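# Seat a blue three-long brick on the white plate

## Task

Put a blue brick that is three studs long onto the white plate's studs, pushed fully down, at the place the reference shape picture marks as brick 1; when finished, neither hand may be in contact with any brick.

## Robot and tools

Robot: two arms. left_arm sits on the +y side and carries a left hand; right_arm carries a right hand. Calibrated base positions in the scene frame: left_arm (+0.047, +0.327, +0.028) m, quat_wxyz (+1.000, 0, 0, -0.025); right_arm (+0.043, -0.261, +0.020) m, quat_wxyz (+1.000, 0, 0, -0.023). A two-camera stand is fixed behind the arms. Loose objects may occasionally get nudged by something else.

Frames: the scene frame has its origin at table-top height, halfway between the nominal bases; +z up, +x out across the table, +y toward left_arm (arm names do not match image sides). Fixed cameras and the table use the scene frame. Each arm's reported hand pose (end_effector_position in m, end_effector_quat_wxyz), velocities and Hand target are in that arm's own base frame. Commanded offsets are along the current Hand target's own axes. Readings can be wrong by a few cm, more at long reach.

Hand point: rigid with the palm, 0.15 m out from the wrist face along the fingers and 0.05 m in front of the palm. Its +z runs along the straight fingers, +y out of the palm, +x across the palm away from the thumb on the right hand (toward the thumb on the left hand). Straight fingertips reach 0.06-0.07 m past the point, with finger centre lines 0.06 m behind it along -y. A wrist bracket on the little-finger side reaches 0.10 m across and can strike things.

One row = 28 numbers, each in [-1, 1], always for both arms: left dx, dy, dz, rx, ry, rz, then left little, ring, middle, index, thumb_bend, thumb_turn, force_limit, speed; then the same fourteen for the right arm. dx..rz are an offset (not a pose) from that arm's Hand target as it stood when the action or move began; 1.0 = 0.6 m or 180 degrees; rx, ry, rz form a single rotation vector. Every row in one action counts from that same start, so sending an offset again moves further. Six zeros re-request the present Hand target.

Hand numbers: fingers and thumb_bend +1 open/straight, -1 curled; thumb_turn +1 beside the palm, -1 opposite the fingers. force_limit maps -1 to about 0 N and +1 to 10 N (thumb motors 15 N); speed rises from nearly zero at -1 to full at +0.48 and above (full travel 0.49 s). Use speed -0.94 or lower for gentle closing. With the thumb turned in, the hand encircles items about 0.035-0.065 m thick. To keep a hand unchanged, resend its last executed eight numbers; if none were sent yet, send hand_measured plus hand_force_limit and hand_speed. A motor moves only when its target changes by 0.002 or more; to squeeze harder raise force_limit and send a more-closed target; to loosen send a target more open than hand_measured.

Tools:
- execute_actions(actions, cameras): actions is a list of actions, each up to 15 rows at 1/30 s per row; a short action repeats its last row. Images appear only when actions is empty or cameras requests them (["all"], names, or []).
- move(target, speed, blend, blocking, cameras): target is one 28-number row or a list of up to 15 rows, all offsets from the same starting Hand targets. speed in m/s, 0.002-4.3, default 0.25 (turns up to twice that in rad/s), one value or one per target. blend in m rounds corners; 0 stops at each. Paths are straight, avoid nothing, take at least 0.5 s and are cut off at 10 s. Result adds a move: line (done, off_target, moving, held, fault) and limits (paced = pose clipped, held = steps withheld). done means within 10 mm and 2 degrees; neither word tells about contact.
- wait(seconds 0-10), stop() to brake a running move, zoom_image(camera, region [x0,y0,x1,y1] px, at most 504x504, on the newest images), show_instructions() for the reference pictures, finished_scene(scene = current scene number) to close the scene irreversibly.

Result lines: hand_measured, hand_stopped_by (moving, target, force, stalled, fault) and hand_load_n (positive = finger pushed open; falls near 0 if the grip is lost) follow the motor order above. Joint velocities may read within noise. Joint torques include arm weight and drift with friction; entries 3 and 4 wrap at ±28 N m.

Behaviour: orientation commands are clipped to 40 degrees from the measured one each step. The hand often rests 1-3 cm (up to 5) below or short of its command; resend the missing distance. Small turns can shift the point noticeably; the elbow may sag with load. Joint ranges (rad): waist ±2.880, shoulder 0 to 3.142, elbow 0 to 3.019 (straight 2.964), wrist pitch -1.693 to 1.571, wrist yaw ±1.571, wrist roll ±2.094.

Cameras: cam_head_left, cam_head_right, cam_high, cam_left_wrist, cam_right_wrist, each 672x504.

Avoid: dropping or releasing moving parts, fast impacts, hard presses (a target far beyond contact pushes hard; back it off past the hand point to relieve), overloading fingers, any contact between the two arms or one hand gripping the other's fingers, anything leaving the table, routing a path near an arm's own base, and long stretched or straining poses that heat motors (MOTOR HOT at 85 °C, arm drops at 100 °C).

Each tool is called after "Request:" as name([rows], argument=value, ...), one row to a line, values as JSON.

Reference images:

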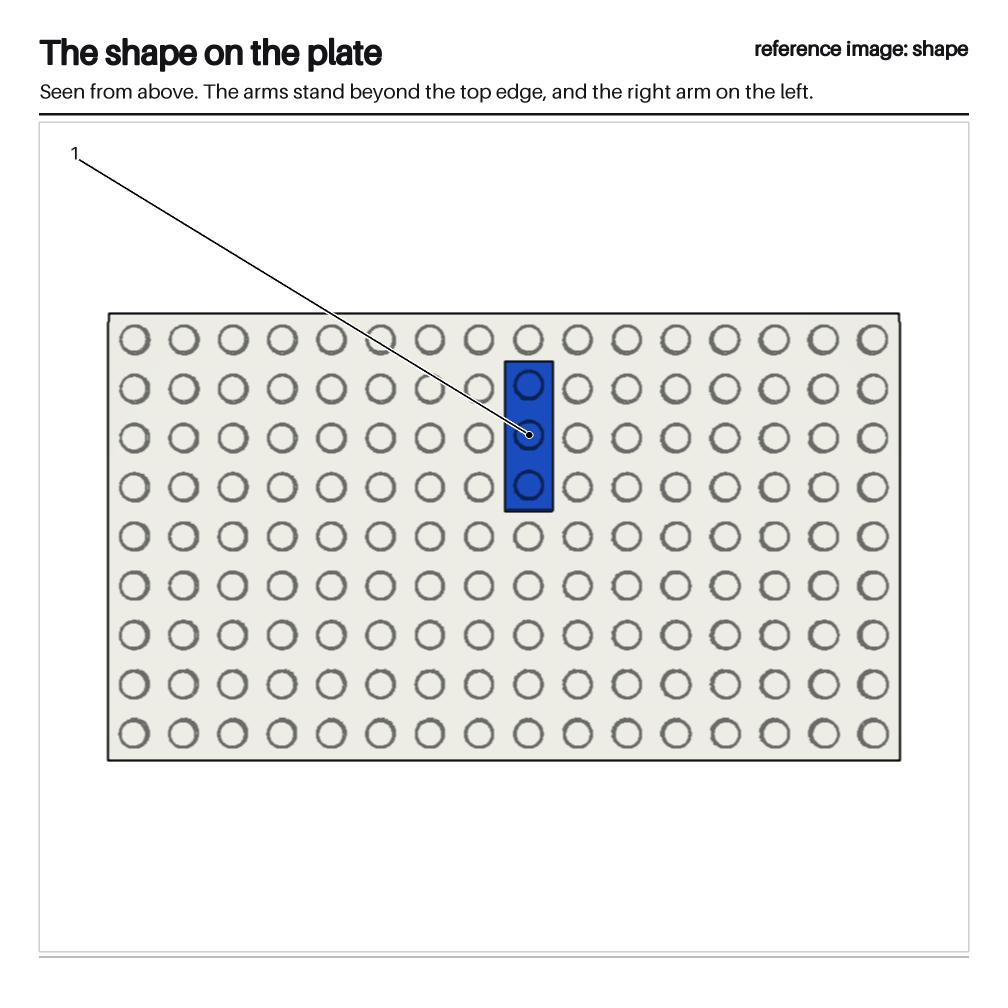

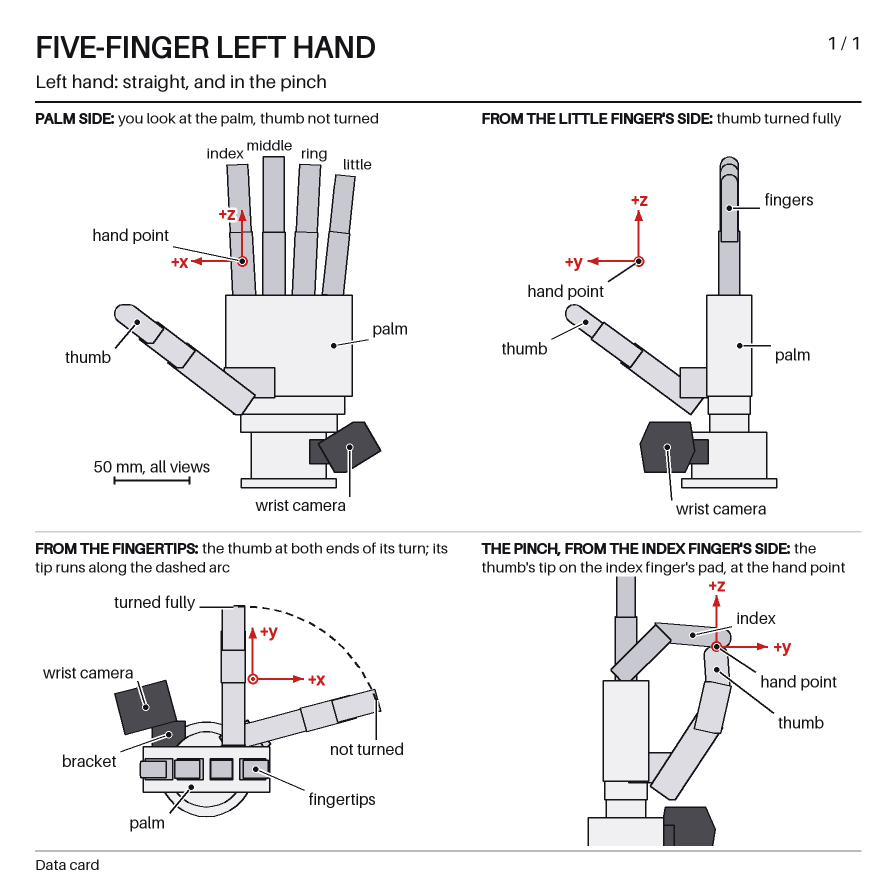

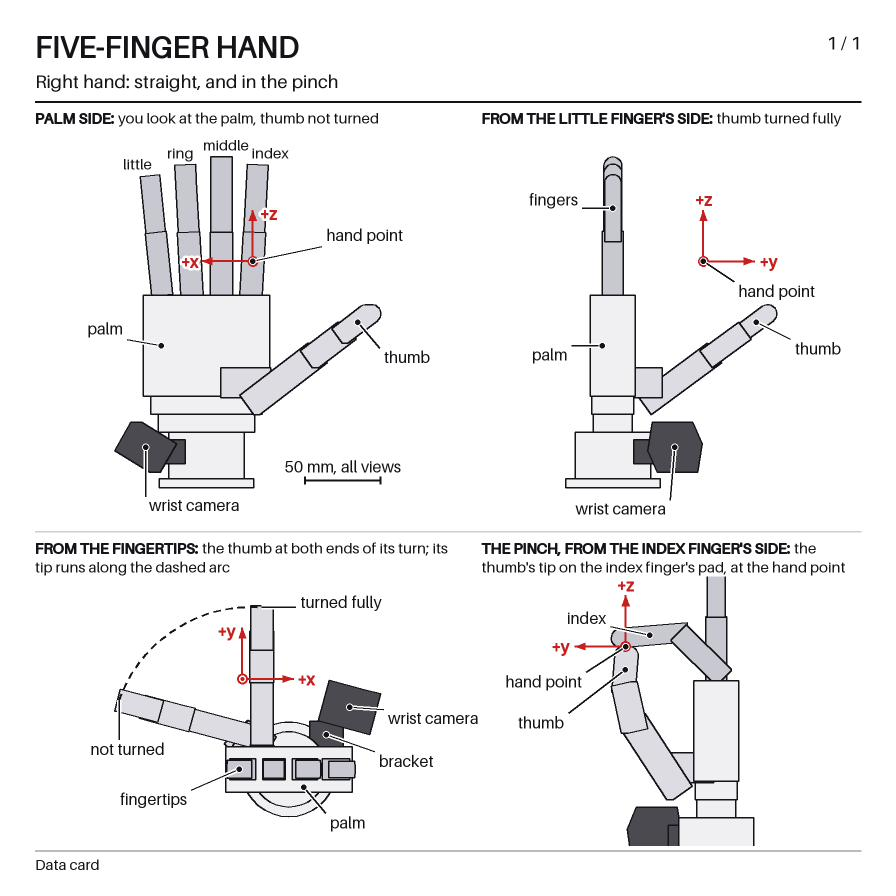

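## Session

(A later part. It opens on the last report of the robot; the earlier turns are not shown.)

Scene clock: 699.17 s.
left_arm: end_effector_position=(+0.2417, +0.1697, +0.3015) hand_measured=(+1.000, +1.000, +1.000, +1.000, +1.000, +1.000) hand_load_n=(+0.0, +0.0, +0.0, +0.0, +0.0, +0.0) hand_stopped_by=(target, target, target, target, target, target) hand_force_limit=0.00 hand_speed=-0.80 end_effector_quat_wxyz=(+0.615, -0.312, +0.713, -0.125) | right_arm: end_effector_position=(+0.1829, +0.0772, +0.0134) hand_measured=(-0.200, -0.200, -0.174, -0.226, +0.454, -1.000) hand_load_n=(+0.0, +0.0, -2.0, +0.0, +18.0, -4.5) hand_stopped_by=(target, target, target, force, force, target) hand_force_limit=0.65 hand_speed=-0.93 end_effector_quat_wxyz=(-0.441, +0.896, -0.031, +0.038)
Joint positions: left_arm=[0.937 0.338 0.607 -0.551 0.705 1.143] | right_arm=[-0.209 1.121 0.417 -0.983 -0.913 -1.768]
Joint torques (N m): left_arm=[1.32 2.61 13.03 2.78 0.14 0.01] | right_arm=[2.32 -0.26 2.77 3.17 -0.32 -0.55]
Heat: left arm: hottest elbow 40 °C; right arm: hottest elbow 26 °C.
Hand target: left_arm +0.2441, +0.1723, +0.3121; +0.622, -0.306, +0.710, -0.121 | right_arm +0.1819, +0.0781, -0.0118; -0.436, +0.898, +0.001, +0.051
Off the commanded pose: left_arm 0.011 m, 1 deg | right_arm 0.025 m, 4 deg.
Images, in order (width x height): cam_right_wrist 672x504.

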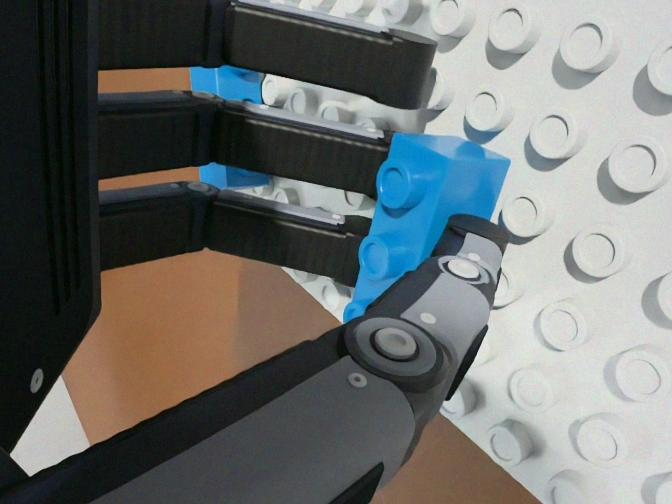

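Request:
execute_actions([
  [[0,0,0,0,0,0,1,1,1,1,1,1,0,-0.8,0,0.004,0.0031,0,-0.0085,0.0109,-0.2,-0.2,-0.175,-0.26,0.25,-1,0.65,-0.93]],
], cameras=["cam_right_wrist"])

Request:
zoom_image(camera="cam_right_wrist", region=[440, 80, 560, 200])

Request:
zoom_image(camera="cam_right_wrist", region=[460, 140, 580, 260])

Scene clock: 700.20 s.
left_arm: end_effector_position=(+0.2417, +0.1697, +0.3015) hand_measured=(+1.000, +1.000, +1.000, +1.000, +1.000, +1.000) hand_load_n=(+0.0, +0.0, +0.0, +0.0, +0.0, +0.0) hand_stopped_by=(target, target, target, target, target, target) hand_force_limit=0.00 hand_speed=-0.80 end_effector_quat_wxyz=(+0.615, -0.312, +0.713, -0.125) | right_arm: end_effector_position=(+0.1828, +0.0776, +0.0126) hand_measured=(-0.200, -0.200, -0.174, -0.226, +0.454, -1.000) hand_load_n=(+0.0, +0.0, -11.5, +0.0, +25.5, -3.5) hand_stopped_by=(target, target, target, force, force, target) hand_force_limit=0.65 hand_speed=-0.93 end_effector_quat_wxyz=(-0.443, +0.895, -0.040, +0.029)
Joint positions: left_arm=[0.937 0.338 0.607 -0.551 0.705 1.143] | right_arm=[-0.209 1.141 0.423 -0.983 -0.914 -1.754]
Joint torques (N m): left_arm=[1.55 2.55 12.9 2.63 0.11 -0.02] | right_arm=[2.55 1.9 3.45 2.88 -0.01 -0.61]
Heat: left arm: hottest elbow 40 °C; right arm: hottest elbow 26 °C.
Hand target: left_arm +0.2441, +0.1723, +0.3121; +0.622, -0.306, +0.710, -0.121 | right_arm +0.1820, +0.0781, -0.0148; -0.437, +0.899, -0.009, +0.031
Off the commanded pose: left_arm 0.011 m, 1 deg | right_arm 0.027 m, 4 deg.
Images, in order (width x height): cam_right_wrist 672x504.

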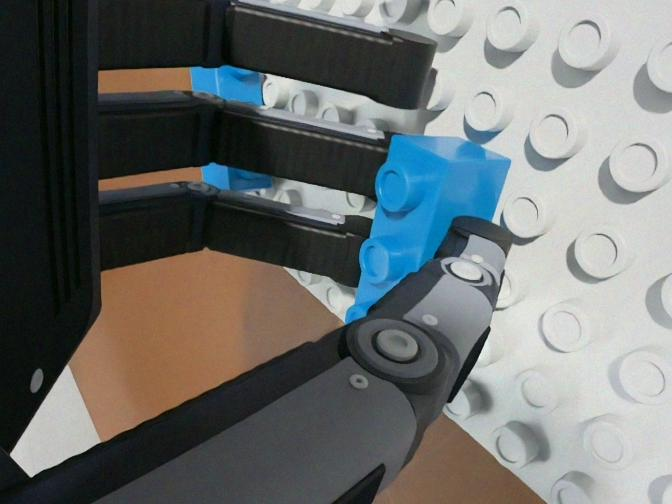

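Scaled by 4.200 from the camera's 672x504 image, which has a finer 960x720 frame.

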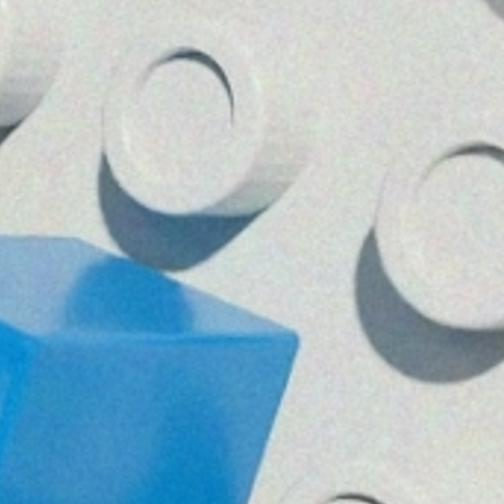

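Scaled by 4.200 from the camera's 672x504 image, which has a finer 960x720 frame.

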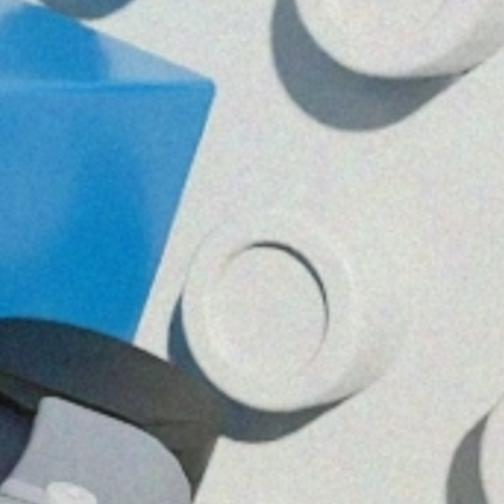

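Request:
zoom_image(camera="cam_right_wrist", region=[490, 180, 570, 260])

Request:
zoom_image(camera="cam_right_wrist", region=[590, 130, 670, 210])

Scaled by 6.300 from the camera's 672x504 image, which has a finer 960x720 frame.

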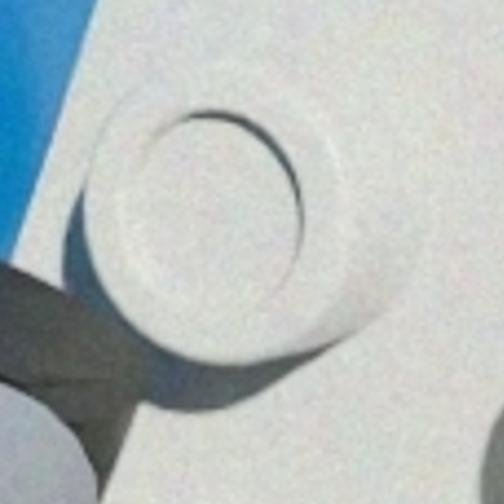

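Scaled by 6.300 from the camera's 672x504 image, which has a finer 960x720 frame.

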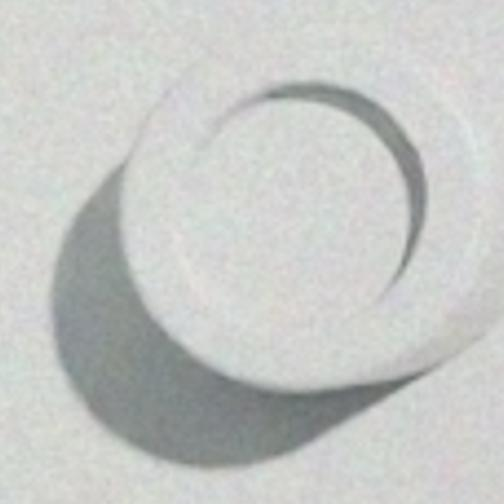

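Request:
zoom_image(camera="cam_right_wrist", region=[446, 95, 516, 165])

Scaled by 7.200 from the camera's 672x504 image, which has a finer 960x720 frame.

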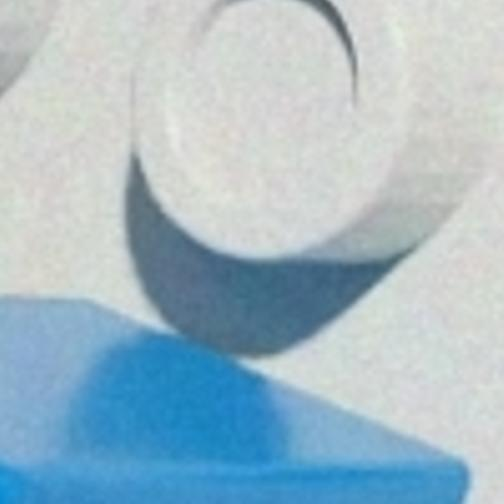

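Request:
zoom_image(camera="cam_right_wrist", region=[500, 0, 668, 168])

Request:
zoom_image(camera="cam_right_wrist", region=[500, 150, 668, 318])

Request:
zoom_image(camera="cam_right_wrist", region=[500, 290, 668, 458])

Scaled by 3.000 from the camera's 672x504 image, which has a finer 960x720 frame.

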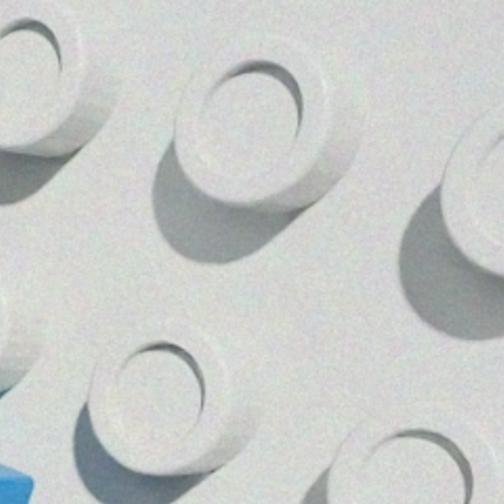

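Scaled by 3.000 from the camera's 672x504 image, which has a finer 960x720 frame.

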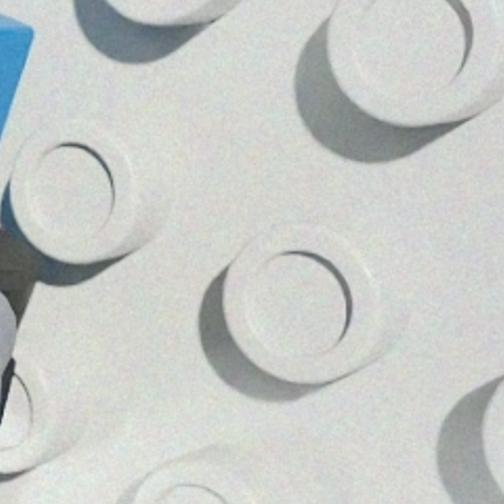

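Scaled by 3.000 from the camera's 672x504 image, which has a finer 960x720 frame.

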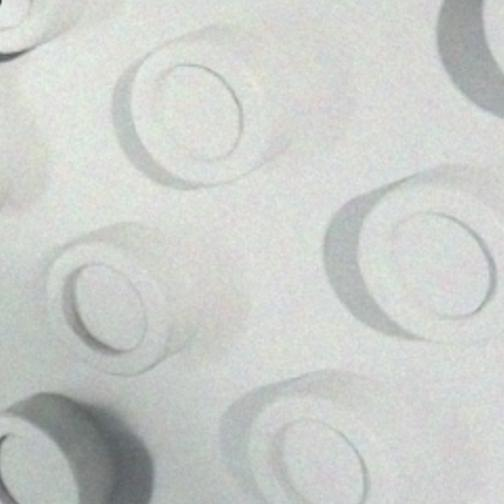

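Request:
execute_actions([
  [[0,0,0,0,0,0,1,1,1,1,1,1,0,-0.8,0,0,0,0.017,0,0,-0.2,-0.2,-0.175,-0.26,0.25,-1,0.65,-0.93],[0,0,0,0,0,0,1,1,1,1,1,1,0,-0.8,0,0,0,0.033,0,0,-0.2,-0.2,-0.175,-0.26,0.25,-1,0.65,-0.93]],
], cameras=["cam_right_wrist"])

Request:
zoom_image(camera="cam_right_wrist", region=[350, 60, 590, 300])

Scene clock: 712.30 s.
left_arm: end_effector_position=(+0.2417, +0.1697, +0.3015) hand_measured=(+1.000, +1.000, +1.000, +1.000, +1.000, +1.000) hand_load_n=(+0.0, +0.0, +0.0, +0.0, +0.0, +0.0) hand_stopped_by=(target, target, target, target, target, target) hand_force_limit=0.00 hand_speed=-0.80 end_effector_quat_wxyz=(+0.615, -0.312, +0.713, -0.125) | right_arm: end_effector_position=(+0.1830, +0.0761, +0.0124) hand_measured=(-0.200, -0.200, -0.174, -0.226, +0.454, -1.000) hand_load_n=(+0.0, +0.0, -5.5, +0.0, +21.0, -2.0) hand_stopped_by=(target, target, target, force, force, target) hand_force_limit=0.65 hand_speed=-0.93 end_effector_quat_wxyz=(-0.485, +0.872, -0.053, +0.024)
Joint positions: left_arm=[0.937 0.338 0.607 -0.551 0.705 1.143] | right_arm=[-0.289 1.239 0.439 -1.051 -0.989 -1.89]
Joint torques (N m): left_arm=[2.61 3.43 12.78 2.48 0.19 0.01] | right_arm=[2.96 1.2 2.97 2.44 -0.18 -0.89]
Heat: left arm: hottest elbow 40 °C; right arm: hottest elbow 26 °C.
Hand target: left_arm +0.2441, +0.1723, +0.3121; +0.622, -0.306, +0.710, -0.121 | right_arm +0.1821, +0.0781, -0.0149; -0.483, +0.875, -0.007, +0.032
Off the commanded pose: left_arm 0.011 m, 1 deg | right_arm 0.027 m, 5 deg.
Images, in order (width x height): cam_right_wrist 672x504.

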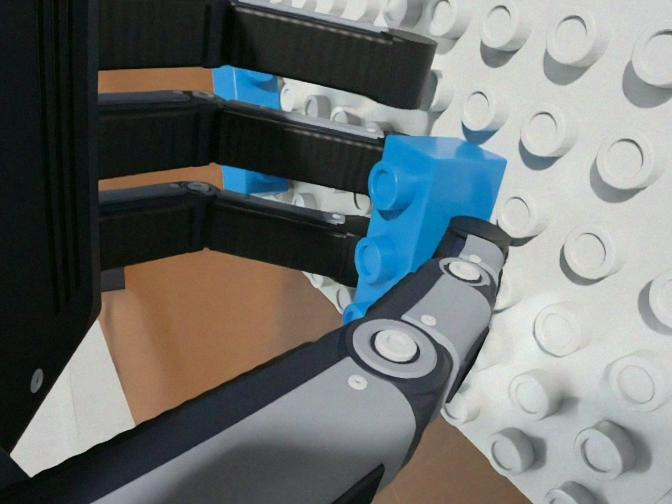

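Scaled by 2.100 from the camera's 672x504 image, which has a finer 960x720 frame.

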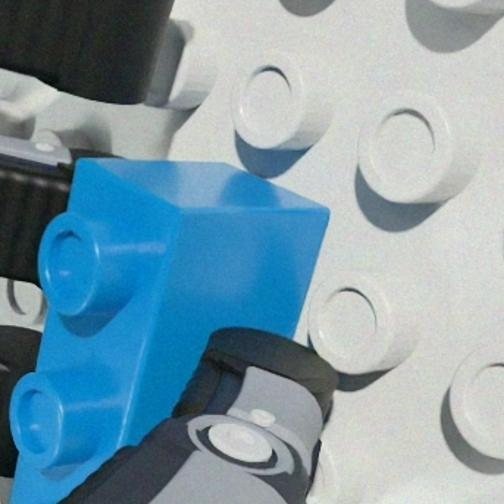

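Request:
execute_actions([
  [[0,0,0,0,0,0,1,1,1,1,1,1,0,-0.8,0,0.0064,0.007,0,0,0,-0.2,-0.2,-0.175,-0.26,0.25,-1,0.65,-0.93]],
], cameras=["cam_right_wrist"])

Request:
zoom_image(camera="cam_right_wrist", region=[350, 60, 590, 300])

Scene clock: 714.13 s.
left_arm: end_effector_position=(+0.2417, +0.1697, +0.3015) hand_measured=(+1.000, +1.000, +1.000, +1.000, +1.000, +1.000) hand_load_n=(+0.0, +0.0, -0.5, +0.0, +0.0, +0.0) hand_stopped_by=(target, target, target, target, target, target) hand_force_limit=0.00 hand_speed=-0.80 end_effector_quat_wxyz=(+0.615, -0.312, +0.713, -0.125) | right_arm: end_effector_position=(+0.1831, +0.0763, +0.0122) hand_measured=(-0.200, -0.200, -0.174, -0.226, +0.454, -1.000) hand_load_n=(+0.0, +0.0, -7.0, +0.0, +22.0, -2.0) hand_stopped_by=(target, target, target, force, force, target) hand_force_limit=0.65 hand_speed=-0.93 end_effector_quat_wxyz=(-0.487, +0.871, -0.055, +0.022)
Joint positions: left_arm=[0.937 0.338 0.607 -0.551 0.705 1.143] | right_arm=[-0.291 1.246 0.441 -1.051 -0.992 -1.891]
Joint torques (N m): left_arm=[1.73 3.66 12.9 2.65 0.13 0.02] | right_arm=[3.08 1.67 2.58 3.06 -0.12 -0.93]
Heat: left arm: hottest elbow 40 °C; right arm: hottest elbow 26 °C.
Hand target: left_arm +0.2441, +0.1723, +0.3121; +0.622, -0.306, +0.710, -0.121 | right_arm +0.1824, +0.0796, -0.0203; -0.483, +0.875, -0.007, +0.032
Off the commanded pose: left_arm 0.011 m, 1 deg | right_arm 0.033 m, 6 deg.
Images, in order (width x height): cam_right_wrist 672x504.

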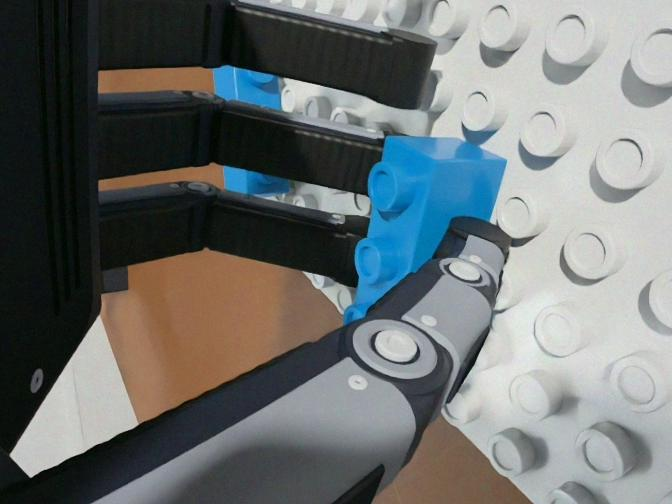

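Scaled by 2.100 from the camera's 672x504 image, which has a finer 960x720 frame.

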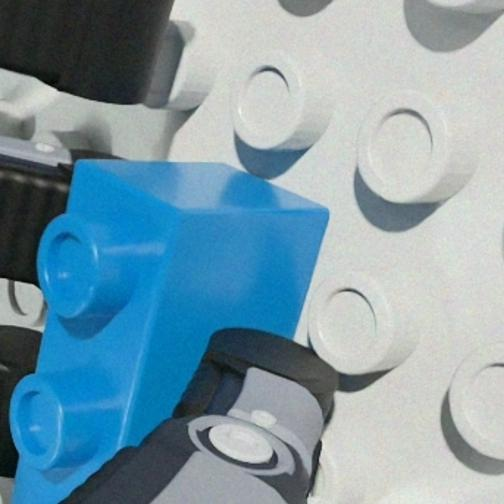

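Request:
execute_actions([
  [[0,0,0,0,0,0,1,1,1,1,1,1,0,-0.8,0,0,0,-0.014,0,0,-0.2,-0.2,-0.175,-0.26,0.25,-1,0.65,-0.93],[0,0,0,0,0,0,1,1,1,1,1,1,0,-0.8,0,0,0,-0.028,0,0,-0.2,-0.2,-0.175,-0.26,0.25,-1,0.65,-0.93]],
], cameras=["cam_right_wrist"])

Request:
zoom_image(camera="cam_right_wrist", region=[350, 60, 590, 300])

Scene clock: 715.80 s.
left_arm: end_effector_position=(+0.2417, +0.1697, +0.3015) hand_measured=(+1.000, +1.000, +1.000, +1.000, +1.000, +1.000) hand_load_n=(+0.0, +0.0, +0.0, -0.5, +0.0, +0.0) hand_stopped_by=(target, target, target, target, target, target) hand_force_limit=0.00 hand_speed=-0.80 end_effector_quat_wxyz=(+0.615, -0.312, +0.713, -0.125) | right_arm: end_effector_position=(+0.1836, +0.0772, +0.0126) hand_measured=(-0.200, -0.200, -0.174, -0.226, +0.454, -1.000) hand_load_n=(+0.0, +0.0, -12.5, +0.0, +28.5, -1.0) hand_stopped_by=(target, target, target, force, force, target) hand_force_limit=0.65 hand_speed=-0.93 end_effector_quat_wxyz=(-0.459, +0.887, -0.054, +0.021)
Joint positions: left_arm=[0.937 0.338 0.607 -0.551 0.705 1.143] | right_arm=[-0.238 1.186 0.434 -1.003 -0.943 -1.78]
Joint torques (N m): left_arm=[1.55 3.49 12.79 2.55 0.05 -0.01] | right_arm=[3.96 0.15 2.32 3.74 0.53 -0.59]
Heat: left arm: hottest elbow 40 °C; right arm: hottest elbow 26 °C.
Hand target: left_arm +0.2441, +0.1723, +0.3121; +0.622, -0.306, +0.710, -0.121 | right_arm +0.1824, +0.0796, -0.0203; -0.444, +0.895, -0.009, +0.031
Off the commanded pose: left_arm 0.011 m, 1 deg | right_arm 0.033 m, 6 deg.
Images, in order (width x height): cam_right_wrist 672x504.

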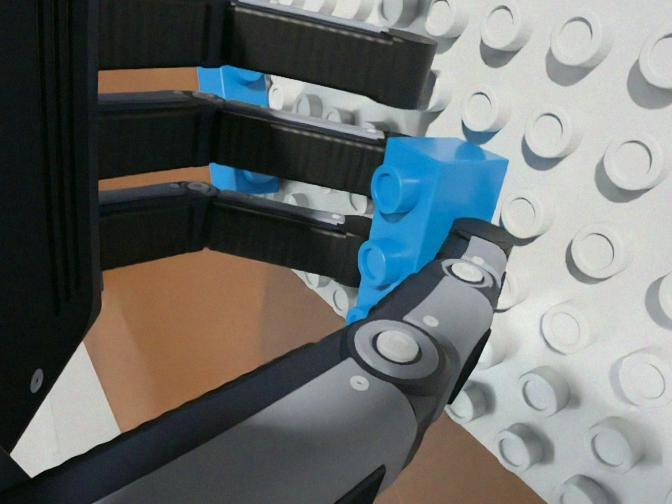

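Scaled by 2.100 from the camera's 672x504 image, which has a finer 960x720 frame.

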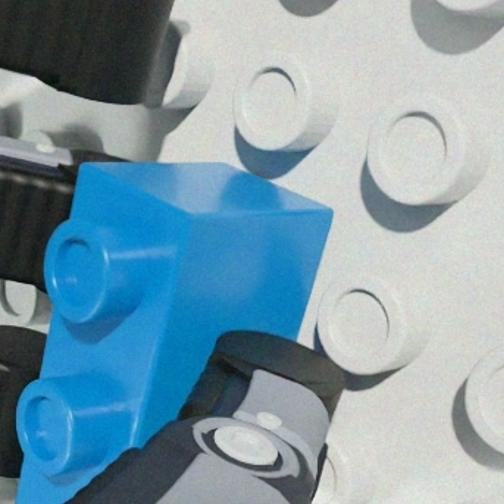

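Request:
execute_actions([
  [[0,0,0,0,0,0,1,1,1,1,1,1,0,-0.8,0,-0.0100,-0.0080,0,0,0,-0.2,-0.2,-0.175,-0.26,0.25,-1,0.65,-0.93],[0,0,0,0,0,0,1,1,1,1,1,1,0,-0.8,0,-0.0260,-0.0205,0,0,0,-0.2,-0.2,-0.175,-0.26,0.25,-1,0.65,-0.93]],
  [[0,0,0,0,0,0,1,1,1,1,1,1,0,-0.8,0,-0.0100,-0.0080,0,0,0,-0.2,-0.2,-0.175,-0.26,0.25,-1,0.65,-0.93]],
], cameras=["cam_right_wrist"])

Request:
zoom_image(camera="cam_right_wrist", region=[350, 60, 590, 300])

Scene clock: 717.43 s.
left_arm: end_effector_position=(+0.2417, +0.1697, +0.3015) hand_measured=(+1.000, +1.000, +1.000, +1.000, +1.000, +1.000) hand_load_n=(+0.0, +0.0, -0.5, +0.0, +0.0, +0.0) hand_stopped_by=(target, target, target, target, target, target) hand_force_limit=0.00 hand_speed=-0.80 end_effector_quat_wxyz=(+0.615, -0.312, +0.713, -0.125) | right_arm: end_effector_position=(+0.1847, +0.0768, +0.0150) hand_measured=(-0.200, -0.200, -0.174, -0.226, +0.454, -1.000) hand_load_n=(+0.0, +0.0, -4.0, +0.0, +18.0, +3.0) hand_stopped_by=(target, target, target, force, force, target) hand_force_limit=0.65 hand_speed=-0.93 end_effector_quat_wxyz=(-0.447, +0.893, -0.030, +0.032)
Joint positions: left_arm=[0.937 0.338 0.607 -0.551 0.705 1.143] | right_arm=[-0.216 1.147 0.433 -1.006 -0.921 -1.794]
Joint torques (N m): left_arm=[1.9 3.19 13.08 2.78 0.09 0] | right_arm=[3.02 -2.61 4.72 0.62 -0.37 -0.29]
Heat: left arm: hottest elbow 40 °C; right arm: hottest elbow 26 °C.
Hand target: left_arm +0.2441, +0.1723, +0.3121; +0.622, -0.306, +0.710, -0.121 | right_arm +0.1811, +0.0790, +0.0072; -0.444, +0.895, -0.008, +0.031
Off the commanded pose: left_arm 0.011 m, 1 deg | right_arm 0.009 m, 2 deg.
Images, in order (width x height): cam_right_wrist 672x504.

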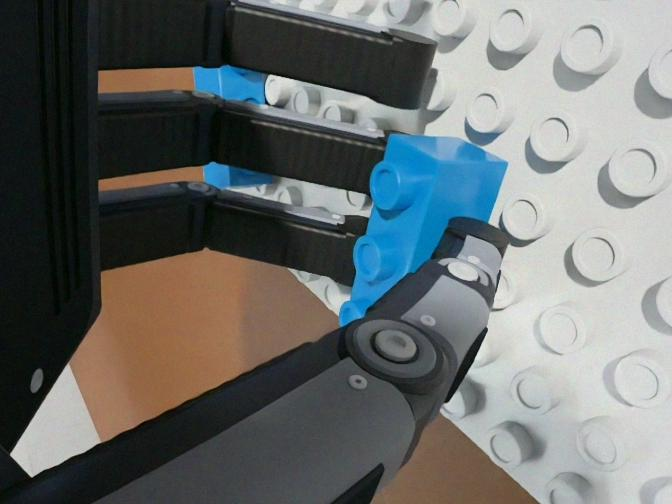

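Scaled by 2.100 from the camera's 672x504 image, which has a finer 960x720 frame.

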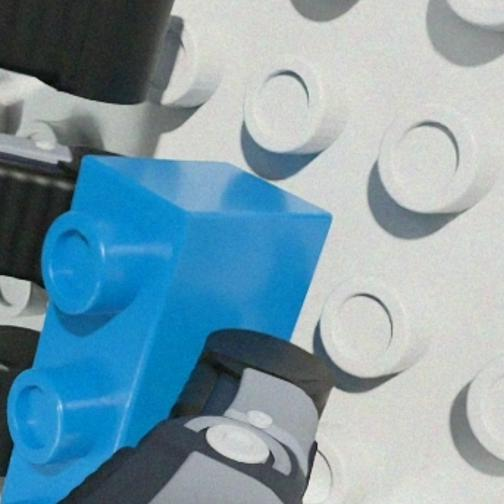

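Request:
execute_actions([
  [[0,0,0,0,0,0,1,1,1,1,1,1,0,-0.8,0,0.0013,-0.0016,0.02,0,0,-0.2,-0.2,-0.175,-0.26,0.25,-1,0.65,-0.93],[0,0,0,0,0,0,1,1,1,1,1,1,0,-0.8,0,0.0026,-0.0033,0.0417,0,0,-0.2,-0.2,-0.175,-0.26,0.25,-1,0.65,-0.93]],
], cameras=["cam_right_wrist"])

Request:
zoom_image(camera="cam_right_wrist", region=[350, 60, 590, 300])

Scene clock: 719.57 s.
left_arm: end_effector_position=(+0.2417, +0.1697, +0.3015) hand_measured=(+1.000, +1.000, +1.000, +1.000, +1.000, +1.000) hand_load_n=(+0.0, +0.0, +0.0, +0.0, +0.0, +0.0) hand_stopped_by=(target, target, target, target, target, target) hand_force_limit=0.00 hand_speed=-0.80 end_effector_quat_wxyz=(+0.615, -0.312, +0.713, -0.125) | right_arm: end_effector_position=(+0.1826, +0.0749, +0.0140) hand_measured=(-0.200, -0.200, -0.174, -0.226, +0.454, -1.000) hand_load_n=(+0.0, +0.0, +3.5, +5.0, +13.0, +3.0) hand_stopped_by=(target, target, target, force, force, target) hand_force_limit=0.65 hand_speed=-0.93 end_effector_quat_wxyz=(-0.498, +0.866, -0.023, +0.033)
Joint positions: left_arm=[0.937 0.338 0.607 -0.551 0.705 1.143] | right_arm=[-0.312 1.265 0.449 -1.112 -1.005 -2.028]
Joint torques (N m): left_arm=[2.2 3.31 12.9 2.51 0.14 0] | right_arm=[1.96 -1.79 4.55 -0.01 -0.75 -0.38]
Heat: left arm: hottest elbow 40 °C; right arm: hottest elbow 25 °C.
Hand target: left_arm +0.2441, +0.1723, +0.3121; +0.622, -0.306, +0.710, -0.121 | right_arm +0.1809, +0.0766, +0.0072; -0.502, +0.864, -0.006, +0.032
Off the commanded pose: left_arm 0.011 m, 1 deg | right_arm 0.007 m, 2 deg.
Images, in order (width x height): cam_right_wrist 672x504.

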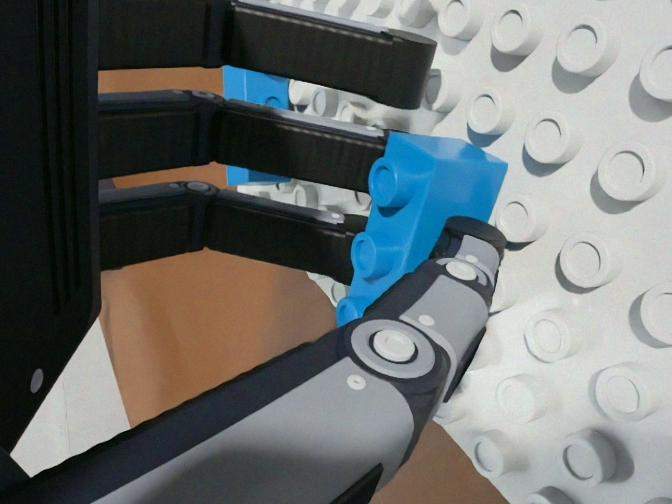

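Scaled by 2.100 from the camera's 672x504 image, which has a finer 960x720 frame.

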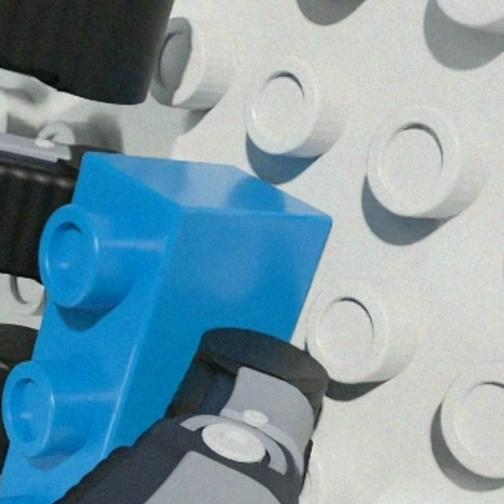

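Request:
execute_actions([
  [[0,0,0,0,0,0,1,1,1,1,1,1,0,-0.8,0,0,0,0,0,0,-0.15,-0.15,-0.08,-0.1,0.6,-1,0.65,-0.8]],
  [[0,0,0,0,0,0,1,1,1,1,1,1,0,-0.8,0,0,0,0,0,0,-0.05,-0.05,-0.05,-0.05,0.85,-1,0.65,-0.8]],
], cameras=["cam_right_wrist"])

Request:
zoom_image(camera="cam_right_wrist", region=[350, 60, 590, 300])

Scene clock: 723.03 s.
left_arm: end_effector_position=(+0.2417, +0.1697, +0.3015) hand_measured=(+1.000, +1.000, +1.000, +1.000, +1.000, +1.000) hand_load_n=(+0.0, +0.0, +0.0, +0.0, +0.0, +0.0) hand_stopped_by=(target, target, target, target, target, target) hand_force_limit=0.00 hand_speed=-0.80 end_effector_quat_wxyz=(+0.615, -0.312, +0.713, -0.125) | right_arm: end_effector_position=(+0.1841, +0.0870, +0.0223) hand_measured=(-0.050, -0.050, -0.050, -0.050, +0.838, -1.000) hand_load_n=(+0.0, +0.0, +0.0, +0.0, -19.5, -2.0) hand_stopped_by=(target, target, target, target, stalled, target) hand_force_limit=0.65 hand_speed=-0.80 end_effector_quat_wxyz=(-0.525, +0.850, -0.024, +0.036)
Joint positions: left_arm=[0.937 0.338 0.607 -0.551 0.705 1.143] | right_arm=[-0.298 1.272 0.45 -1.131 -1.069 -2.041]
Joint torques (N m): left_arm=[2.14 3.19 12.93 2.55 0.13 -0.01] | right_arm=[0.91 -2.37 4.59 0.43 1.85 -0.32]
Heat: left arm: hottest elbow 40 °C; right arm: hottest elbow 25 °C.
Hand target: left_arm +0.2441, +0.1723, +0.3121; +0.622, -0.306, +0.710, -0.121 | right_arm +0.1810, +0.0765, +0.0072; -0.502, +0.864, -0.006, +0.032
Off the commanded pose: left_arm 0.011 m, 1 deg | right_arm 0.019 m, 4 deg.
Images, in order (width x height): cam_right_wrist 672x504.

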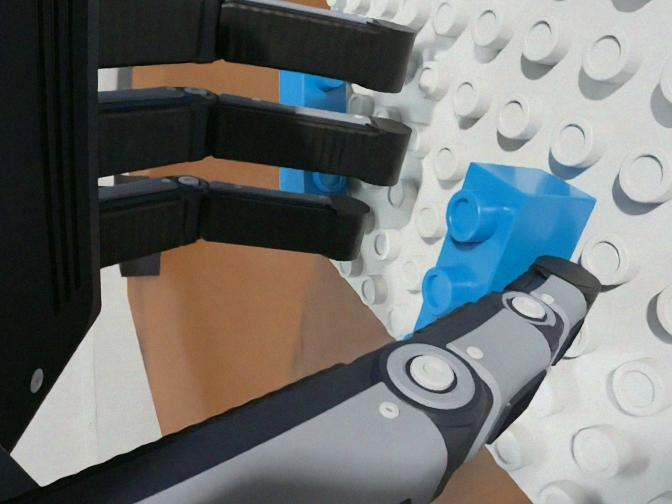

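Scaled by 2.100 from the camera's 672x504 image, which has a finer 960x720 frame.

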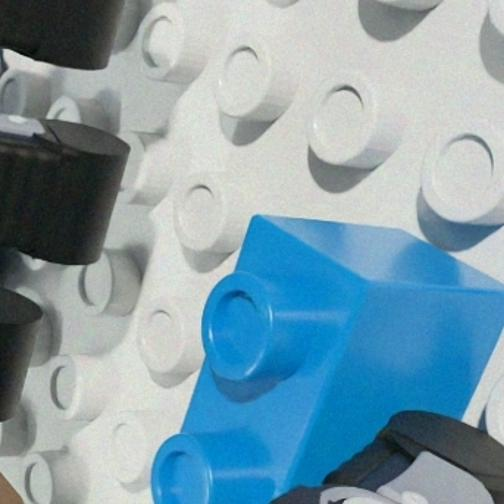

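Request:
execute_actions([
  [[0,0,0,0,0,0,1,1,1,1,1,1,0,-0.8,0,0,0,0,0,0,-0.05,-0.05,-0.05,-0.05,0.68,-1,0.65,-0.6]],
], cameras=["cam_right_wrist"])

Scene clock: 723.97 s.
left_arm: end_effector_position=(+0.2417, +0.1697, +0.3015) hand_measured=(+1.000, +1.000, +1.000, +1.000, +1.000, +1.000) hand_load_n=(+0.0, -0.5, +0.0, +0.0, +0.0, +0.0) hand_stopped_by=(target, target, target, target, target, target) hand_force_limit=0.00 hand_speed=-0.80 end_effector_quat_wxyz=(+0.615, -0.312, +0.713, -0.125) | right_arm: end_effector_position=(+0.1826, +0.0817, +0.0186) hand_measured=(-0.050, -0.050, -0.050, -0.050, +0.678, -1.000) hand_load_n=(+0.0, +0.0, +0.0, +0.0, -5.5, -1.0) hand_stopped_by=(target, target, target, target, target, target) hand_force_limit=0.65 hand_speed=-0.60 end_effector_quat_wxyz=(-0.512, +0.858, -0.020, +0.031)
Joint positions: left_arm=[0.937 0.338 0.607 -0.551 0.705 1.143] | right_arm=[-0.3 1.272 0.453 -1.131 -1.035 -2.042]
Joint torques (N m): left_arm=[2.2 2.78 12.97 2.5 0.07 -0.03] | right_arm=[0.91 -2.02 4.41 0.43 0.46 -0.32]
Heat: left arm: hottest elbow 40 °C; right arm: hottest elbow 25 °C.
Hand target: left_arm +0.2441, +0.1723, +0.3121; +0.622, -0.306, +0.710, -0.121 | right_arm +0.1810, +0.0766, +0.0072; -0.502, +0.864, -0.006, +0.032
Off the commanded pose: left_arm 0.011 m, 1 deg | right_arm 0.013 m, 2 deg.
Images, in order (width x height): cam_right_wrist 672x504.

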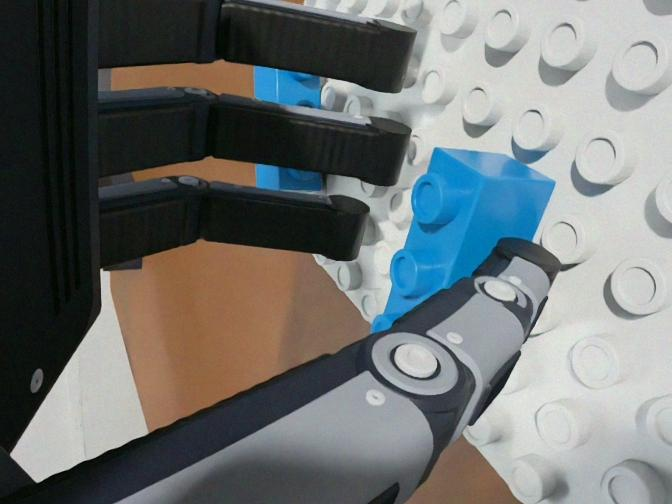

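Request:
move([
  [0,0,0,0,0,0,1,1,1,1,1,1,0,-0.8,0,-0.065,-0.0375,0,0,0,-0.05,-0.05,-0.05,-0.05,0.68,-1,0.65,-0.6],
], speed=[0.06], cameras=["cam_right_wrist"])

Scene clock: 725.67 s.
left_arm: end_effector_position=(+0.2417, +0.1697, +0.3015) hand_measured=(+1.000, +1.000, +1.000, +1.000, +1.000, +1.000) hand_load_n=(+0.0, +0.0, +0.0, +0.0, +0.0, +0.0) hand_stopped_by=(target, target, target, target, target, target) hand_force_limit=0.00 hand_speed=-0.80 end_effector_quat_wxyz=(+0.615, -0.312, +0.713, -0.125) | right_arm: end_effector_position=(+0.1636, +0.0829, +0.0432) hand_measured=(-0.050, -0.050, -0.050, -0.050, +0.678, -1.000) hand_load_n=(+0.0, +0.0, +0.0, +0.0, +0.0, +0.0) hand_stopped_by=(target, target, target, target, target, target) hand_force_limit=0.65 hand_speed=-0.60 end_effector_quat_wxyz=(-0.507, +0.862, -0.015, +0.014)
Joint positions: left_arm=[0.937 0.338 0.607 -0.551 0.705 1.143] | right_arm=[-0.301 1.169 0.463 -1.29 -1.008 -2.073]
Joint torques (N m): left_arm=[2.14 3.37 12.83 2.71 0.08 -0.02] | right_arm=[0.67 -3.96 8.21 -0.85 -0.61 -0.04]
Heat: left arm: hottest elbow 40 °C; right arm: hottest elbow 25 °C.
Hand target: left_arm +0.2441, +0.1723, +0.3121; +0.622, -0.306, +0.710, -0.121 | right_arm +0.1789, +0.0763, +0.0522; -0.502, +0.864, -0.006, +0.032
Off the commanded pose: left_arm 0.011 m, 1 deg | right_arm 0.019 m, 2 deg.
move: off_target (left_arm, right_arm)
Images, in order (width x height): cam_right_wrist 672x504.

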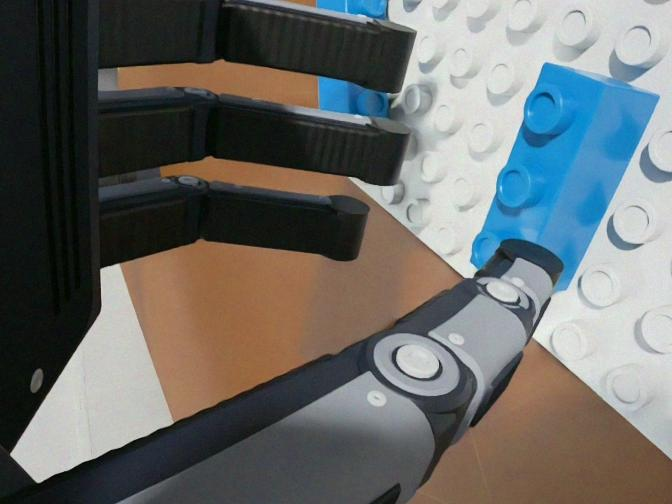

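Request:
move([
  [0,0,0,0,0,0,1,1,1,1,1,1,0,-0.8,0.01,-0.0433,-0.025,0,0,0,-0.05,-0.05,-0.05,-0.05,0.68,-1,0.65,-0.6],
  [0,0,0,0,0,0,1,1,1,1,1,1,0,-0.8,0.035,0.015,-0.126,-0.04,0,0,-0.05,-0.05,-0.05,-0.05,0.68,-1,0.65,-0.6],
], speed=[0.08,0.15], blend=[0.02,0], cameras=["cam_right_wrist"])

Scene clock: 727.53 s.
left_arm: end_effector_position=(+0.2417, +0.1697, +0.3015) hand_measured=(+1.000, +1.000, +1.000, +1.000, +1.000, +1.000) hand_load_n=(+0.0, +0.0, +0.0, +0.0, +0.0, +0.0) hand_stopped_by=(target, target, target, target, target, target) hand_force_limit=0.00 hand_speed=-0.80 end_effector_quat_wxyz=(+0.615, -0.312, +0.713, -0.125) | right_arm: end_effector_position=(+0.1823, +0.0148, +0.0733) hand_measured=(-0.050, -0.050, -0.050, -0.050, +0.678, -1.000) hand_load_n=(+0.0, +0.0, +0.0, +0.0, +0.0, +0.0) hand_stopped_by=(target, target, target, target, target, target) hand_force_limit=0.65 hand_speed=-0.60 end_effector_quat_wxyz=(-0.421, +0.906, -0.038, +0.016)
Joint positions: left_arm=[0.937 0.338 0.607 -0.551 0.705 1.143] | right_arm=[-0.441 1.135 0.615 -1.447 -0.797 -2.097]
Joint torques (N m): left_arm=[2.02 2.96 13 2.63 0.09 0.02] | right_arm=[0.79 -3.19 9.43 -0.94 -0.5 -0.02]
Heat: left arm: hottest elbow 40 °C; right arm: hottest elbow 26 °C.
Hand target: left_arm +0.2441, +0.1723, +0.3121; +0.622, -0.306, +0.710, -0.121 | right_arm +0.1953, +0.0055, +0.0828; -0.446, +0.894, -0.008, +0.031
Off the commanded pose: left_arm 0.011 m, 1 deg | right_arm 0.019 m, 5 deg.
joint sent to its limit (right arm) — joint 6 (wrist roll), lower limit. The joint targets are off in orientation, not in position.
move: off_target (left_arm, right_arm); blend cut to 0.0154 m at target 1
Images, in order (width x height): cam_right_wrist 672x504.

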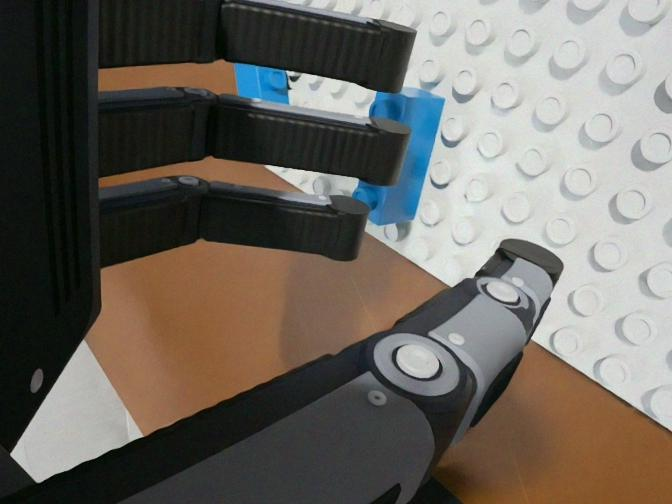

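Request:
zoom_image(camera="cam_right_wrist", region=[345, 60, 515, 230])

Scaled by 2.965 from the camera's 672x504 image, which has a finer 960x720 frame.

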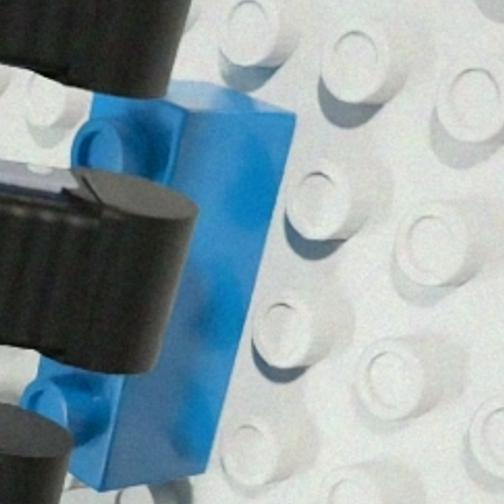

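Request:
execute_actions(actions=[], cameras=["cam_head_left","cam_high"])

Request:
zoom_image(camera="cam_head_left", region=[480, 300, 570, 390])

Request:
zoom_image(camera="cam_high", region=[150, 200, 270, 320])

Scene clock: 728.67 s.
left_arm: end_effector_position=(+0.2417, +0.1697, +0.3015) hand_measured=(+1.000, +1.000, +1.000, +1.000, +1.000, +1.000) hand_load_n=(+0.0, +0.0, +0.0, +0.0, +0.0, +0.0) hand_stopped_by=(target, target, target, target, target, target) hand_force_limit=0.00 hand_speed=-0.80 end_effector_quat_wxyz=(+0.615, -0.312, +0.713, -0.125) | right_arm: end_effector_position=(+0.1823, +0.0147, +0.0732) hand_measured=(-0.050, -0.050, -0.050, -0.050, +0.678, -1.000) hand_load_n=(-0.5, -0.5, +0.0, +0.0, +0.0, +0.0) hand_stopped_by=(target, target, target, target, target, target) hand_force_limit=0.65 hand_speed=-0.60 end_effector_quat_wxyz=(-0.421, +0.906, -0.038, +0.016)
Joint positions: left_arm=[0.937 0.338 0.607 -0.551 0.705 1.143] | right_arm=[-0.442 1.135 0.615 -1.447 -0.797 -2.097]
Joint velocities: within noise
Joint torques (N m): left_arm=[1.9 2.96 12.78 2.61 0.06 -0.01] | right_arm=[0.73 -3.25 9.39 -0.92 -0.49 -0.02]
Motor temperatures (°C): left_arm=[19 17 40 20 17 19] | right_arm=[24 21 26 18 21 18]
Heat: left arm: hottest elbow 40 °C; right arm: hottest elbow 26 °C.
Hand target: left_arm +0.2441, +0.1723, +0.3121; +0.622, -0.306, +0.710, -0.121 | right_arm +0.1953, +0.0054, +0.0827; -0.446, +0.894, -0.008, +0.031
Off the commanded pose: left_arm 0.011 m, 1 deg | right_arm 0.019 m, 5 deg.
Images, in order (width x height): cam_head_left 672x504, cam_high 672x504.

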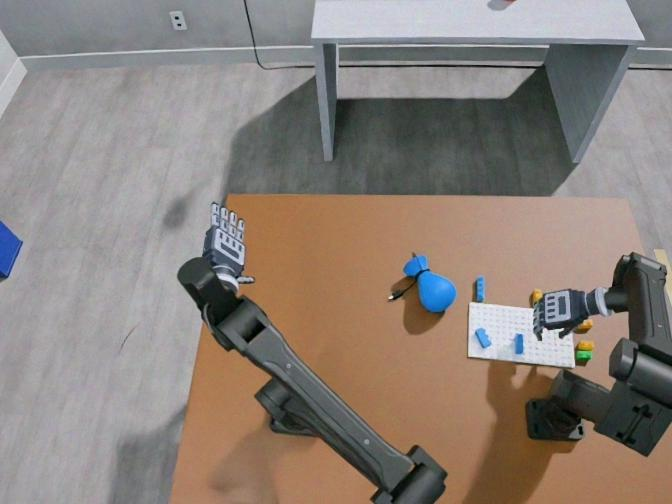

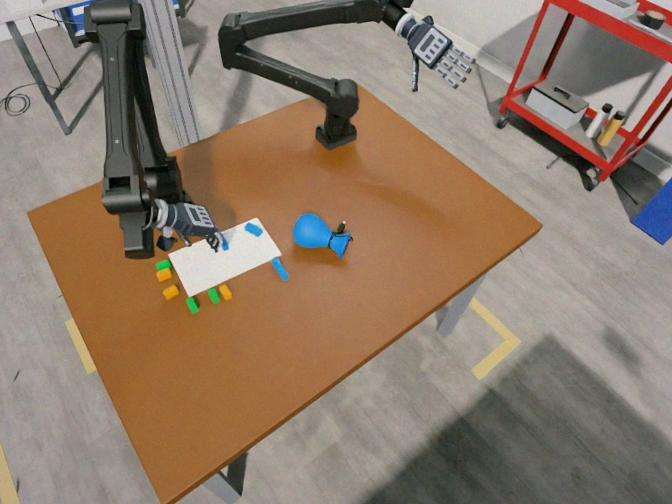

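Scaled by 5.600 from the camera's 672x504 image, which has a finer 960x720 frame.

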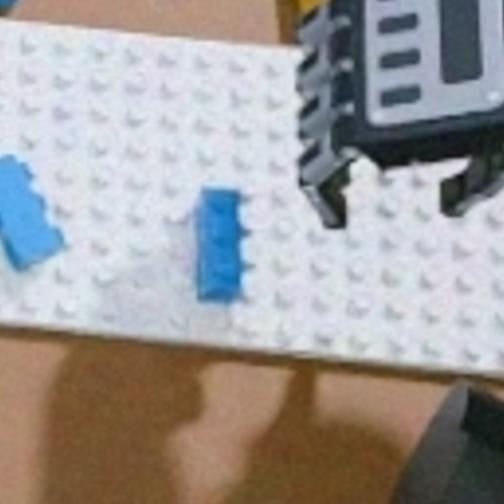

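Scaled by 4.200 from the camera's 672x504 image, which has a finer 960x720 frame.

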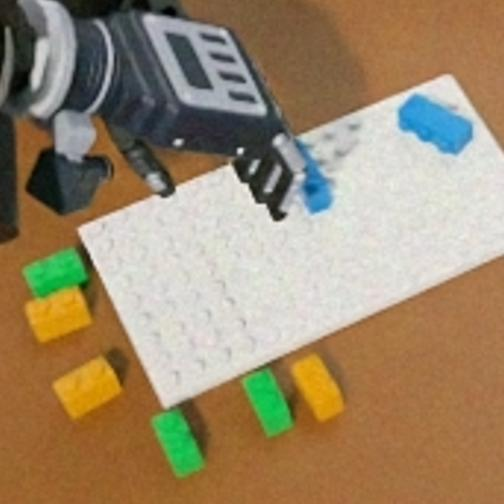

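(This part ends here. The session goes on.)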